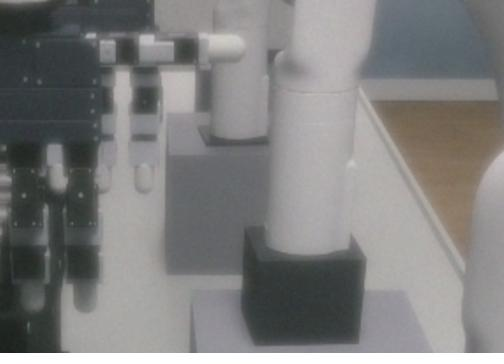

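>>> move(arm3={"joints": {"joint2_rad": 0.0, "joint4_rad": 2.05, "joint6_rad": 1.0916}}, arm4={"joints": {"joint2_rad": -0.35, "joint4_rad": 2.45, "joint6_rad": 1.0416, "joint7_rad": 2.2}})

>>> wait(seconds=2, cameras=["cam_stock", "cam_stand_end"])

Scene clock: 299.67 s.
Joint torques (N m): arm1=[-1.57 -4.5 -0.91 -9.35 -0.52 -0.09 0.29] | arm2=[0.32 1.02 1.9 -4.43 0.25 -0.45 0.28] | arm3=[0.25 -7.33 0.06 -6.32 0.2 0.16 0] | arm4=[1.1 -1.13 0.93 -6.02 -0.28 0.01 -0.05]
Flange force (N): arm1=[-3.3 2.1 2.8] | arm2=[-6.4 6.0 -12.1] | arm3=[2.0 0.8 -2.1] | arm4=[-3.0 3.5 -3.2]
move: arm3 done; arm4 time_out
Joint velocities: within noise
arm1, arm2: as last shown
arm3.joint_positions: joint1_rad=+0.456 joint2_rad=+0.000 joint3_rad=+0.000 joint4_rad=+2.050 joint5_rad=+0.000 joint6_rad=+1.092 joint7_rad=-1.053 hand_index_mcp=+0.990 hand_index_abd=+0.000 hand_index_pip=+0.316 hand_index_dip=+0.627 hand_middle_mcp=+0.990 hand_middle_abd=+0.000 hand_middle_pip=+0.316 hand_middle_dip=+0.626 hand_ring_mcp=+0.990 hand_ring_abd=+0.000 hand_ring_pip=+0.316 hand_ring_dip=+0.627 hand_thumb_cmc=+0.714 hand_thumb_axl=+0.677 hand_thumb_mcp=+0.224 hand_thumb_ipl=+0.168 hand_current_limit=+0.750 hand_speed=-0.900
arm3.joint_status: all done
arm3.hand_state: goal,goal,goal,goal,goal,goal,goal,goal,goal,goal,goal,goal,goal,goal,goal,goal
arm3.index_mcp_current_ma: -37
arm3.index_abd_current_ma: 0
arm3.index_pip_current_ma: 7
arm3.index_dip_current_ma: 10
arm3.middle_mcp_current_ma: -37
arm3.middle_abd_current_ma: 0
arm3.middle_pip_current_ma: 8
arm3.middle_dip_current_ma: 8
arm3.ring_mcp_current_ma: -38
arm3.ring_abd_current_ma: 0
arm3.ring_pip_current_ma: 8
arm3.ring_dip_current_ma: 9
arm3.thumb_cmc_current_ma: 1
arm3.thumb_axl_current_ma: -2
arm3.thumb_mcp_current_ma: -10
arm3.thumb_ipl_current_ma: -1
arm3.hand_goal_index_mcp: 1.000
arm3.hand_goal_index_abd: 0.000
arm3.hand_goal_index_pip: 0.314
arm3.hand_goal_index_dip: 0.624
arm3.hand_goal_middle_mcp: 1.000
arm3.hand_goal_middle_abd: 0.000
arm3.hand_goal_middle_pip: 0.314
arm3.hand_goal_middle_dip: 0.624
arm3.hand_goal_ring_mcp: 1.000
arm3.hand_goal_ring_abd: 0.000
arm3.hand_goal_ring_pip: 0.314
arm3.hand_goal_ring_dip: 0.624
arm3.hand_goal_thumb_cmc: 0.714
arm3.hand_goal_thumb_axl: 0.678
arm3.hand_goal_thumb_mcp: 0.226
arm3.hand_goal_thumb_ipl: 0.168
arm3.hand: x=+0.1409 y=+1.6513 z=+1.2282 quat_wxyz=(+0.000, +1.000, +0.000, -0.004) (m; scene frame)
arm4.joint_positions: joint1_rad=-0.290 joint2_rad=-0.306 joint3_rad=+0.000 joint4_rad=+2.433 joint5_rad=+0.000 joint6_rad=+1.015 joint7_rad=+2.079 hand_index_mcp=+0.991 hand_index_abd=+0.000 hand_index_pip=+0.316 hand_index_dip=+0.627 hand_middle_mcp=+0.990 hand_middle_abd=+0.000 hand_middle_pip=+0.317 hand_middle_dip=+0.627 hand_ring_mcp=+0.991 hand_ring_abd=+0.000 hand_ring_pip=+0.317 hand_ring_dip=+0.627 hand_thumb_cmc=+0.714 hand_thumb_axl=+0.677 hand_thumb_mcp=+0.224 hand_thumb_ipl=+0.168 hand_current_limit=+0.750 hand_speed=-0.900
arm4.joint_status: joint2_rad time_out (moved -0.315 of -0.359); joint4_rad time_out (moved +0.121 of +0.137); joint6_rad time_out (moved +0.195 of +0.222); joint7_rad time_out (moved +0.871 of +0.992)
arm4.hand_state: goal,goal,goal,goal,goal,goal,goal,goal,goal,goal,goal,goal,goal,goal,goal,goal
arm4.index_mcp_current_ma: -3
arm4.index_abd_current_ma: 0
arm4.index_pip_current_ma: 0
arm4.index_dip_current_ma: 0
arm4.middle_mcp_current_ma: -4
arm4.middle_abd_current_ma: 0
arm4.middle_pip_current_ma: 0
arm4.middle_dip_current_ma: 0
arm4.ring_mcp_current_ma: -3
arm4.ring_abd_current_ma: 0
arm4.ring_pip_current_ma: 0
arm4.ring_dip_current_ma: 0
arm4.thumb_cmc_current_ma: 0
arm4.thumb_axl_current_ma: 0
arm4.thumb_mcp_current_ma: 0
arm4.thumb_ipl_current_ma: 0
arm4.hand_goal_index_mcp: 1.000
arm4.hand_goal_index_abd: 0.000
arm4.hand_goal_index_pip: 0.314
arm4.hand_goal_index_dip: 0.624
arm4.hand_goal_middle_mcp: 1.000
arm4.hand_goal_middle_abd: 0.000
arm4.hand_goal_middle_pip: 0.314
arm4.hand_goal_middle_dip: 0.624
arm4.hand_goal_ring_mcp: 1.000
arm4.hand_goal_ring_abd: 0.000
arm4.hand_goal_ring_pip: 0.314
arm4.hand_goal_ring_dip: 0.624
arm4.hand_goal_thumb_cmc: 0.714
arm4.hand_goal_thumb_axl: 0.678
arm4.hand_goal_thumb_mcp: 0.226
arm4.hand_goal_thumb_ipl: 0.168
arm4.hand: x=+0.1131 y=+1.3526 z=+1.2380 quat_wxyz=(-0.005, -0.422, +0.907, -0.006) (m; scene frame)
pictures: none
joint command not followed: on one or more control steps a check withheld the commanded joint targets of the arm4 arm, and it was not sent them on those steps.
cause: the commanded joint targets, or the way to them, would bring two parts of the arm too close to each other (its hand and another part of the arm, 6 mm apart when it was first held).

not run: a stop came earlier in this reply.

>>> wait(seconds=1, cameras=["cam_stock"])

Scene clock: 308.83 s.
Joint torques (N m): arm1=[-1.62 -4.52 -0.99 -9.25 -0.51 -0.06 0.21] | arm2=[0.25 1.05 1.87 -4.47 0.22 -0.44 0.24] | arm3=[0.27 -7.38 0.08 -6.31 0.2 0.14 -0.02] | arm4=[1.03 -1.14 0.92 -6.02 -0.3 0.04 -0.03]
Flange force (N): arm1=[-3.9 2.2 2.6] | arm2=[-6.2 5.9 -12.0] | arm3=[2.1 0.9 -2.1] | arm4=[-3.1 3.4 -3.0]
Joint velocities: within noise
arm1.joint_positions: joint1_rad=-0.900 joint2_rad=-0.300 joint3_rad=+0.000 joint4_rad=+1.900 joint5_rad=+0.000 joint6_rad=+1.540 joint7_rad=+0.266 hand_index_mcp=+0.753 hand_index_abd=+0.117 hand_index_pip=+0.577 hand_index_dip=+0.696 hand_middle_mcp=+0.753 hand_middle_abd=-0.116 hand_middle_pip=+0.577 hand_middle_dip=+0.696 hand_ring_mcp=-0.665 hand_ring_abd=+0.000 hand_ring_pip=-0.294 hand_ring_dip=+0.409 hand_thumb_cmc=+0.714 hand_thumb_axl=+0.677 hand_thumb_mcp=+0.223 hand_thumb_ipl=+0.168 hand_current_limit=+0.600 hand_speed=-0.600
arm1.joint_status: not commanded
arm1.hand_state: goal,goal,goal,goal,goal,goal,goal,goal,goal,goal,goal,goal,goal,goal,goal,goal
arm1.index_mcp_current_ma: 0
arm1.index_abd_current_ma: -1
arm1.index_pip_current_ma: 0
arm1.index_dip_current_ma: 0
arm1.middle_mcp_current_ma: 0
arm1.middle_abd_current_ma: 2
arm1.middle_pip_current_ma: 0
arm1.middle_dip_current_ma: 0
arm1.ring_mcp_current_ma: 26
arm1.ring_abd_current_ma: 0
arm1.ring_pip_current_ma: 2
arm1.ring_dip_current_ma: 1
arm1.thumb_cmc_current_ma: 0
arm1.thumb_axl_current_ma: 0
arm1.thumb_mcp_current_ma: -2
arm1.thumb_ipl_current_ma: 0
arm1.hand_goal_index_mcp: 0.754
arm1.hand_goal_index_abd: 0.120
arm1.hand_goal_index_pip: 0.576
arm1.hand_goal_index_dip: 0.696
arm1.hand_goal_middle_mcp: 0.754
arm1.hand_goal_middle_abd: -0.120
arm1.hand_goal_middle_pip: 0.576
arm1.hand_goal_middle_dip: 0.696
arm1.hand_goal_ring_mcp: -0.684
arm1.hand_goal_ring_abd: 0.000
arm1.hand_goal_ring_pip: -0.298
arm1.hand_goal_ring_dip: 0.406
arm1.hand_goal_thumb_cmc: 0.714
arm1.hand_goal_thumb_axl: 0.678
arm1.hand_goal_thumb_mcp: 0.226
arm1.hand_goal_thumb_ipl: 0.168
arm1.hand: x=+0.2191 y=+0.5835 z=+1.3025 quat_wxyz=(-0.005, +0.159, +0.987, +0.002) (m; scene frame)
arm2.joint_positions: joint1_rad=-0.285 joint2_rad=-0.473 joint3_rad=-0.105 joint4_rad=+1.455 joint5_rad=-0.028 joint6_rad=+1.948 joint7_rad=+1.683 hand_index_mcp=+0.753 hand_index_abd=+0.000 hand_index_pip=+0.577 hand_index_dip=+0.696 hand_middle_mcp=+0.753 hand_middle_abd=+0.000 hand_middle_pip=+0.577 hand_middle_dip=+0.696 hand_ring_mcp=+0.753 hand_ring_abd=+0.000 hand_ring_pip=+0.577 hand_ring_dip=+0.696 hand_thumb_cmc=+0.714 hand_thumb_axl=+0.677 hand_thumb_mcp=+0.224 hand_thumb_ipl=+0.168 hand_current_limit=+0.400 hand_speed=-0.600
arm2.joint_status: not commanded
arm2.hand_state: goal,goal,goal,goal,goal,goal,goal,goal,goal,goal,goal,goal,goal,goal,goal,goal
arm2.index_mcp_current_ma: -2
arm2.index_abd_current_ma: 0
arm2.index_pip_current_ma: 2
arm2.index_dip_current_ma: 0
arm2.middle_mcp_current_ma: -2
arm2.middle_abd_current_ma: 0
arm2.middle_pip_current_ma: 2
arm2.middle_dip_current_ma: 0
arm2.ring_mcp_current_ma: -2
arm2.ring_abd_current_ma: 0
arm2.ring_pip_current_ma: 2
arm2.ring_dip_current_ma: 0
arm2.thumb_cmc_current_ma: 1
arm2.thumb_axl_current_ma: -2
arm2.thumb_mcp_current_ma: -7
arm2.thumb_ipl_current_ma: -1
arm2.hand_goal_index_mcp: 0.754
arm2.hand_goal_index_abd: 0.000
arm2.hand_goal_index_pip: 0.576
arm2.hand_goal_index_dip: 0.696
arm2.hand_goal_middle_mcp: 0.754
arm2.hand_goal_middle_abd: 0.000
arm2.hand_goal_middle_pip: 0.576
arm2.hand_goal_middle_dip: 0.696
arm2.hand_goal_ring_mcp: 0.754
arm2.hand_goal_ring_abd: 0.000
arm2.hand_goal_ring_pip: 0.576
arm2.hand_goal_ring_dip: 0.696
arm2.hand_goal_thumb_cmc: 0.714
arm2.hand_goal_thumb_axl: 0.678
arm2.hand_goal_thumb_mcp: 0.226
arm2.hand_goal_thumb_ipl: 0.168
arm2.hand: x=+0.0527 y=-0.1876 z=+1.4821 quat_wxyz=(+0.105, -0.187, +0.977, +0.001) (m; scene frame)
arm3.joint_positions: joint1_rad=+0.456 joint2_rad=+0.000 joint3_rad=+0.000 joint4_rad=+2.050 joint5_rad=+0.000 joint6_rad=+1.092 joint7_rad=-1.053 hand_index_mcp=+0.990 hand_index_abd=+0.000 hand_index_pip=+0.316 hand_index_dip=+0.627 hand_middle_mcp=+0.990 hand_middle_abd=+0.000 hand_middle_pip=+0.316 hand_middle_dip=+0.626 hand_ring_mcp=+0.990 hand_ring_abd=+0.000 hand_ring_pip=+0.316 hand_ring_dip=+0.627 hand_thumb_cmc=+0.714 hand_thumb_axl=+0.677 hand_thumb_mcp=+0.224 hand_thumb_ipl=+0.168 hand_current_limit=+0.750 hand_speed=-0.900
arm3.joint_status: all done
arm3.hand_state: goal,goal,goal,goal,goal,goal,goal,goal,goal,goal,goal,goal,goal,goal,goal,goal
arm3.index_mcp_current_ma: -37
arm3.index_abd_current_ma: 0
arm3.index_pip_current_ma: 7
arm3.index_dip_current_ma: 10
arm3.middle_mcp_current_ma: -37
arm3.middle_abd_current_ma: 0
arm3.middle_pip_current_ma: 8
arm3.middle_dip_current_ma: 8
arm3.ring_mcp_current_ma: -38
arm3.ring_abd_current_ma: 0
arm3.ring_pip_current_ma: 8
arm3.ring_dip_current_ma: 9
arm3.thumb_cmc_current_ma: 1
arm3.thumb_axl_current_ma: -2
arm3.thumb_mcp_current_ma: -10
arm3.thumb_ipl_current_ma: -1
arm3.hand_goal_index_mcp: 1.000
arm3.hand_goal_index_abd: 0.000
arm3.hand_goal_index_pip: 0.314
arm3.hand_goal_index_dip: 0.624
arm3.hand_goal_middle_mcp: 1.000
arm3.hand_goal_middle_abd: 0.000
arm3.hand_goal_middle_pip: 0.314
arm3.hand_goal_middle_dip: 0.624
arm3.hand_goal_ring_mcp: 1.000
arm3.hand_goal_ring_abd: 0.000
arm3.hand_goal_ring_pip: 0.314
arm3.hand_goal_ring_dip: 0.624
arm3.hand_goal_thumb_cmc: 0.714
arm3.hand_goal_thumb_axl: 0.678
arm3.hand_goal_thumb_mcp: 0.226
arm3.hand_goal_thumb_ipl: 0.168
arm3.hand: x=+0.1409 y=+1.6513 z=+1.2282 quat_wxyz=(+0.000, +1.000, +0.000, -0.004) (m; scene frame)
arm4.joint_positions: joint1_rad=-0.290 joint2_rad=-0.306 joint3_rad=+0.000 joint4_rad=+2.433 joint5_rad=+0.000 joint6_rad=+1.015 joint7_rad=+2.079 hand_index_mcp=+0.991 hand_index_abd=+0.000 hand_index_pip=+0.316 hand_index_dip=+0.627 hand_middle_mcp=+0.990 hand_middle_abd=+0.000 hand_middle_pip=+0.317 hand_middle_dip=+0.627 hand_ring_mcp=+0.991 hand_ring_abd=+0.000 hand_ring_pip=+0.317 hand_ring_dip=+0.627 hand_thumb_cmc=+0.714 hand_thumb_axl=+0.677 hand_thumb_mcp=+0.224 hand_thumb_ipl=+0.168 hand_current_limit=+0.750 hand_speed=-0.900
arm4.joint_status: joint2_rad time_out (moved -0.315 of -0.359); joint4_rad time_out (moved +0.121 of +0.137); joint6_rad time_out (moved +0.195 of +0.222); joint7_rad time_out (moved +0.871 of +0.992)
arm4.hand_state: goal,goal,goal,goal,goal,goal,goal,goal,goal,goal,goal,goal,goal,goal,goal,goal
arm4.index_mcp_current_ma: -3
arm4.index_abd_current_ma: 0
arm4.index_pip_current_ma: 0
arm4.index_dip_current_ma: 0
arm4.middle_mcp_current_ma: -4
arm4.middle_abd_current_ma: 0
arm4.middle_pip_current_ma: 0
arm4.middle_dip_current_ma: 0
arm4.ring_mcp_current_ma: -3
arm4.ring_abd_current_ma: 0
arm4.ring_pip_current_ma: 0
arm4.ring_dip_current_ma: 0
arm4.thumb_cmc_current_ma: 0
arm4.thumb_axl_current_ma: 0
arm4.thumb_mcp_current_ma: 0
arm4.thumb_ipl_current_ma: 0
arm4.hand_goal_index_mcp: 1.000
arm4.hand_goal_index_abd: 0.000
arm4.hand_goal_index_pip: 0.314
arm4.hand_goal_index_dip: 0.624
arm4.hand_goal_middle_mcp: 1.000
arm4.hand_goal_middle_abd: 0.000
arm4.hand_goal_middle_pip: 0.314
arm4.hand_goal_middle_dip: 0.624
arm4.hand_goal_ring_mcp: 1.000
arm4.hand_goal_ring_abd: 0.000
arm4.hand_goal_ring_pip: 0.314
arm4.hand_goal_ring_dip: 0.624
arm4.hand_goal_thumb_cmc: 0.714
arm4.hand_goal_thumb_axl: 0.678
arm4.hand_goal_thumb_mcp: 0.226
arm4.hand_goal_thumb_ipl: 0.168
arm4.hand: x=+0.1131 y=+1.3526 z=+1.2380 quat_wxyz=(-0.005, -0.422, +0.907, -0.006) (m; scene frame)
wait: 1.00 s; at rest from the start
pictures: cam_stock

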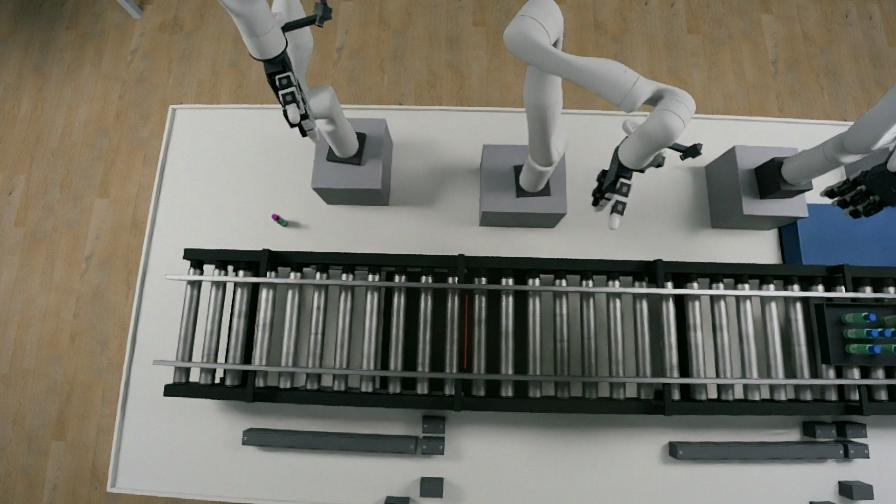

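>>> wait(seconds=3, cameras=["cam_stand", "cam_stand_end", "cam_stand_across"])

Scene clock: 316.17 s.
Joint torques (N m): arm1=[-1.63 -4.58 -1.01 -9.43 -0.56 -0.08 0.24] | arm2=[0.24 1.06 1.86 -4.41 0.21 -0.43 0.25] | arm3=[0.25 -7.37 0.04 -6.3 0.18 0.17 -0.03] | arm4=[1.09 -1.15 0.92 -5.96 -0.23 0.06 -0.09]
Flange force (N): arm1=[-3.9 2.0 3.1] | arm2=[-6.3 5.9 -12.1] | arm3=[2.1 1.0 -2.0] | arm4=[-3.2 3.2 -3.1]
Joint velocities: within noise
arm1.joint_positions: joint1_rad=-0.900 joint2_rad=-0.300 joint3_rad=+0.000 joint4_rad=+1.900 joint5_rad=+0.000 joint6_rad=+1.540 joint7_rad=+0.266 hand_index_mcp=+0.753 hand_index_abd=+0.117 hand_index_pip=+0.577 hand_index_dip=+0.696 hand_middle_mcp=+0.753 hand_middle_abd=-0.116 hand_middle_pip=+0.577 hand_middle_dip=+0.696 hand_ring_mcp=-0.665 hand_ring_abd=+0.000 hand_ring_pip=-0.294 hand_ring_dip=+0.409 hand_thumb_cmc=+0.714 hand_thumb_axl=+0.677 hand_thumb_mcp=+0.223 hand_thumb_ipl=+0.168 hand_current_limit=+0.600 hand_speed=-0.600
arm1.joint_status: not commanded
arm1.hand_state: goal,goal,goal,goal,goal,goal,goal,goal,goal,goal,goal,goal,goal,goal,goal,goal
arm1.index_mcp_current_ma: 0
arm1.index_abd_current_ma: -1
arm1.index_pip_current_ma: 0
arm1.index_dip_current_ma: 0
arm1.middle_mcp_current_ma: 0
arm1.middle_abd_current_ma: 2
arm1.middle_pip_current_ma: 0
arm1.middle_dip_current_ma: 0
arm1.ring_mcp_current_ma: 26
arm1.ring_abd_current_ma: 0
arm1.ring_pip_current_ma: 2
arm1.ring_dip_current_ma: 1
arm1.thumb_cmc_current_ma: 0
arm1.thumb_axl_current_ma: 0
arm1.thumb_mcp_current_ma: -2
arm1.thumb_ipl_current_ma: 0
arm1.hand_goal_index_mcp: 0.754
arm1.hand_goal_index_abd: 0.120
arm1.hand_goal_index_pip: 0.576
arm1.hand_goal_index_dip: 0.696
arm1.hand_goal_middle_mcp: 0.754
arm1.hand_goal_middle_abd: -0.120
arm1.hand_goal_middle_pip: 0.576
arm1.hand_goal_middle_dip: 0.696
arm1.hand_goal_ring_mcp: -0.684
arm1.hand_goal_ring_abd: 0.000
arm1.hand_goal_ring_pip: -0.298
arm1.hand_goal_ring_dip: 0.406
arm1.hand_goal_thumb_cmc: 0.714
arm1.hand_goal_thumb_axl: 0.678
arm1.hand_goal_thumb_mcp: 0.226
arm1.hand_goal_thumb_ipl: 0.168
arm1.hand: x=+0.2191 y=+0.5835 z=+1.3025 quat_wxyz=(-0.005, +0.159, +0.987, +0.002) (m; scene frame)
arm2.joint_positions: joint1_rad=-0.285 joint2_rad=-0.473 joint3_rad=-0.105 joint4_rad=+1.455 joint5_rad=-0.028 joint6_rad=+1.948 joint7_rad=+1.683 hand_index_mcp=+0.753 hand_index_abd=+0.000 hand_index_pip=+0.577 hand_index_dip=+0.696 hand_middle_mcp=+0.753 hand_middle_abd=+0.000 hand_middle_pip=+0.577 hand_middle_dip=+0.696 hand_ring_mcp=+0.753 hand_ring_abd=+0.000 hand_ring_pip=+0.577 hand_ring_dip=+0.696 hand_thumb_cmc=+0.714 hand_thumb_axl=+0.677 hand_thumb_mcp=+0.224 hand_thumb_ipl=+0.168 hand_current_limit=+0.400 hand_speed=-0.600
arm2.joint_status: not commanded
arm2.hand_state: goal,goal,goal,goal,goal,goal,goal,goal,goal,goal,goal,goal,goal,goal,goal,goal
arm2.index_mcp_current_ma: -2
arm2.index_abd_current_ma: 0
arm2.index_pip_current_ma: 2
arm2.index_dip_current_ma: 0
arm2.middle_mcp_current_ma: -2
arm2.middle_abd_current_ma: 0
arm2.middle_pip_current_ma: 2
arm2.middle_dip_current_ma: 0
arm2.ring_mcp_current_ma: -2
arm2.ring_abd_current_ma: 0
arm2.ring_pip_current_ma: 2
arm2.ring_dip_current_ma: 0
arm2.thumb_cmc_current_ma: 1
arm2.thumb_axl_current_ma: -2
arm2.thumb_mcp_current_ma: -7
arm2.thumb_ipl_current_ma: -1
arm2.hand_goal_index_mcp: 0.754
arm2.hand_goal_index_abd: 0.000
arm2.hand_goal_index_pip: 0.576
arm2.hand_goal_index_dip: 0.696
arm2.hand_goal_middle_mcp: 0.754
arm2.hand_goal_middle_abd: 0.000
arm2.hand_goal_middle_pip: 0.576
arm2.hand_goal_middle_dip: 0.696
arm2.hand_goal_ring_mcp: 0.754
arm2.hand_goal_ring_abd: 0.000
arm2.hand_goal_ring_pip: 0.576
arm2.hand_goal_ring_dip: 0.696
arm2.hand_goal_thumb_cmc: 0.714
arm2.hand_goal_thumb_axl: 0.678
arm2.hand_goal_thumb_mcp: 0.226
arm2.hand_goal_thumb_ipl: 0.168
arm2.hand: x=+0.0527 y=-0.1876 z=+1.4821 quat_wxyz=(+0.105, -0.187, +0.977, +0.001) (m; scene frame)
arm3.joint_positions: joint1_rad=+0.456 joint2_rad=+0.000 joint3_rad=+0.000 joint4_rad=+2.050 joint5_rad=+0.000 joint6_rad=+1.092 joint7_rad=-1.053 hand_index_mcp=+0.990 hand_index_abd=+0.000 hand_index_pip=+0.316 hand_index_dip=+0.627 hand_middle_mcp=+0.990 hand_middle_abd=+0.000 hand_middle_pip=+0.316 hand_middle_dip=+0.626 hand_ring_mcp=+0.990 hand_ring_abd=+0.000 hand_ring_pip=+0.316 hand_ring_dip=+0.627 hand_thumb_cmc=+0.714 hand_thumb_axl=+0.677 hand_thumb_mcp=+0.224 hand_thumb_ipl=+0.168 hand_current_limit=+0.750 hand_speed=-0.900
arm3.joint_status: all done
arm3.hand_state: goal,goal,goal,goal,goal,goal,goal,goal,goal,goal,goal,goal,goal,goal,goal,goal
arm3.index_mcp_current_ma: -37
arm3.index_abd_current_ma: 0
arm3.index_pip_current_ma: 7
arm3.index_dip_current_ma: 10
arm3.middle_mcp_current_ma: -37
arm3.middle_abd_current_ma: 0
arm3.middle_pip_current_ma: 8
arm3.middle_dip_current_ma: 8
arm3.ring_mcp_current_ma: -38
arm3.ring_abd_current_ma: 0
arm3.ring_pip_current_ma: 8
arm3.ring_dip_current_ma: 9
arm3.thumb_cmc_current_ma: 1
arm3.thumb_axl_current_ma: -2
arm3.thumb_mcp_current_ma: -10
arm3.thumb_ipl_current_ma: -1
arm3.hand_goal_index_mcp: 1.000
arm3.hand_goal_index_abd: 0.000
arm3.hand_goal_index_pip: 0.314
arm3.hand_goal_index_dip: 0.624
arm3.hand_goal_middle_mcp: 1.000
arm3.hand_goal_middle_abd: 0.000
arm3.hand_goal_middle_pip: 0.314
arm3.hand_goal_middle_dip: 0.624
arm3.hand_goal_ring_mcp: 1.000
arm3.hand_goal_ring_abd: 0.000
arm3.hand_goal_ring_pip: 0.314
arm3.hand_goal_ring_dip: 0.624
arm3.hand_goal_thumb_cmc: 0.714
arm3.hand_goal_thumb_axl: 0.678
arm3.hand_goal_thumb_mcp: 0.226
arm3.hand_goal_thumb_ipl: 0.168
arm3.hand: x=+0.1409 y=+1.6513 z=+1.2282 quat_wxyz=(+0.000, +1.000, +0.000, -0.004) (m; scene frame)
arm4.joint_positions: joint1_rad=-0.290 joint2_rad=-0.306 joint3_rad=+0.000 joint4_rad=+2.433 joint5_rad=+0.000 joint6_rad=+1.015 joint7_rad=+2.079 hand_index_mcp=+0.991 hand_index_abd=+0.000 hand_index_pip=+0.316 hand_index_dip=+0.627 hand_middle_mcp=+0.990 hand_middle_abd=+0.000 hand_middle_pip=+0.317 hand_middle_dip=+0.627 hand_ring_mcp=+0.991 hand_ring_abd=+0.000 hand_ring_pip=+0.317 hand_ring_dip=+0.627 hand_thumb_cmc=+0.714 hand_thumb_axl=+0.677 hand_thumb_mcp=+0.224 hand_thumb_ipl=+0.168 hand_current_limit=+0.750 hand_speed=-0.900
arm4.joint_status: joint2_rad time_out (moved -0.315 of -0.359); joint4_rad time_out (moved +0.121 of +0.137); joint6_rad time_out (moved +0.195 of +0.222); joint7_rad time_out (moved +0.871 of +0.992)
arm4.hand_state: goal,goal,goal,goal,goal,goal,goal,goal,goal,goal,goal,goal,goal,goal,goal,goal
arm4.index_mcp_current_ma: -3
arm4.index_abd_current_ma: 0
arm4.index_pip_current_ma: 0
arm4.index_dip_current_ma: 0
arm4.middle_mcp_current_ma: -4
arm4.middle_abd_current_ma: 0
arm4.middle_pip_current_ma: 0
arm4.middle_dip_current_ma: 0
arm4.ring_mcp_current_ma: -3
arm4.ring_abd_current_ma: 0
arm4.ring_pip_current_ma: 0
arm4.ring_dip_current_ma: 0
arm4.thumb_cmc_current_ma: 0
arm4.thumb_axl_current_ma: 0
arm4.thumb_mcp_current_ma: 0
arm4.thumb_ipl_current_ma: 0
arm4.hand_goal_index_mcp: 1.000
arm4.hand_goal_index_abd: 0.000
arm4.hand_goal_index_pip: 0.314
arm4.hand_goal_index_dip: 0.624
arm4.hand_goal_middle_mcp: 1.000
arm4.hand_goal_middle_abd: 0.000
arm4.hand_goal_middle_pip: 0.314
arm4.hand_goal_middle_dip: 0.624
arm4.hand_goal_ring_mcp: 1.000
arm4.hand_goal_ring_abd: 0.000
arm4.hand_goal_ring_pip: 0.314
arm4.hand_goal_ring_dip: 0.624
arm4.hand_goal_thumb_cmc: 0.714
arm4.hand_goal_thumb_axl: 0.678
arm4.hand_goal_thumb_mcp: 0.226
arm4.hand_goal_thumb_ipl: 0.168
arm4.hand: x=+0.1131 y=+1.3526 z=+1.2380 quat_wxyz=(-0.005, -0.422, +0.907, -0.006) (m; scene frame)
wait: 3.00 s; at rest from the start
pictures: cam_stand, cam_stand_across, cam_stand_end

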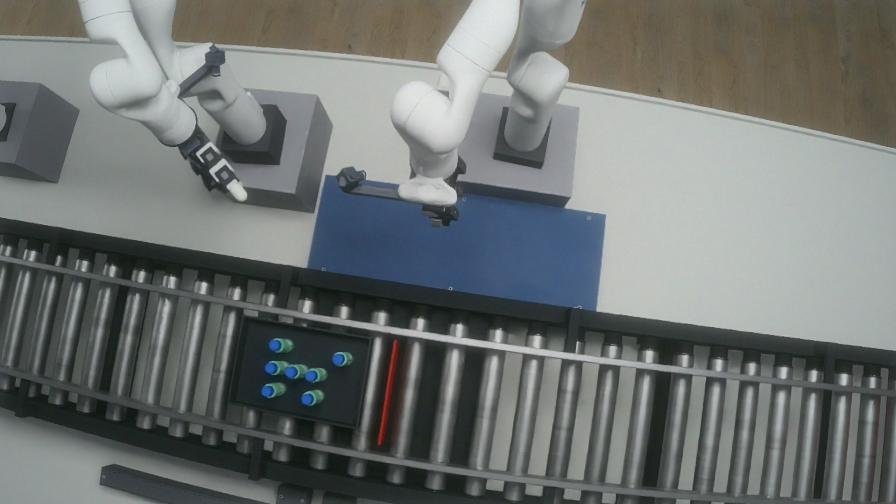

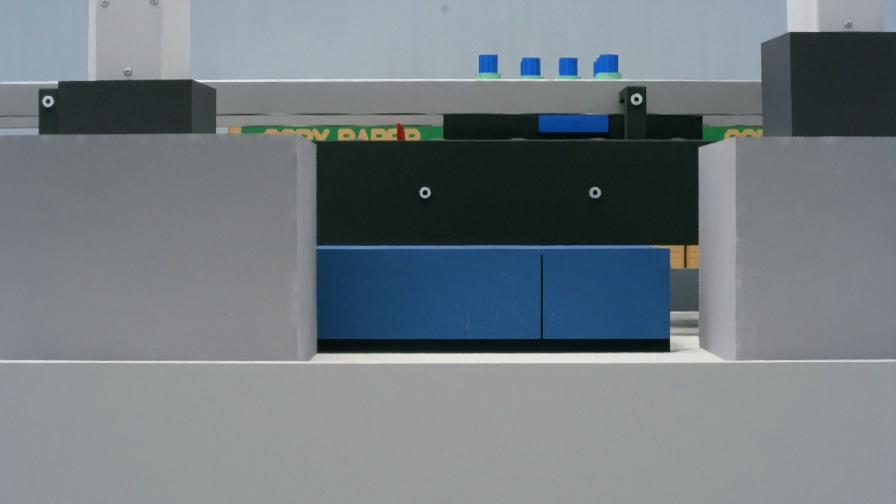

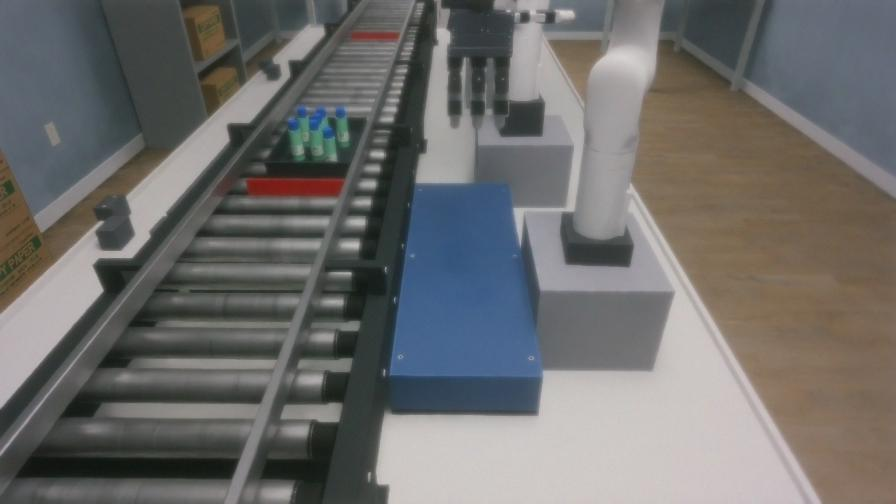

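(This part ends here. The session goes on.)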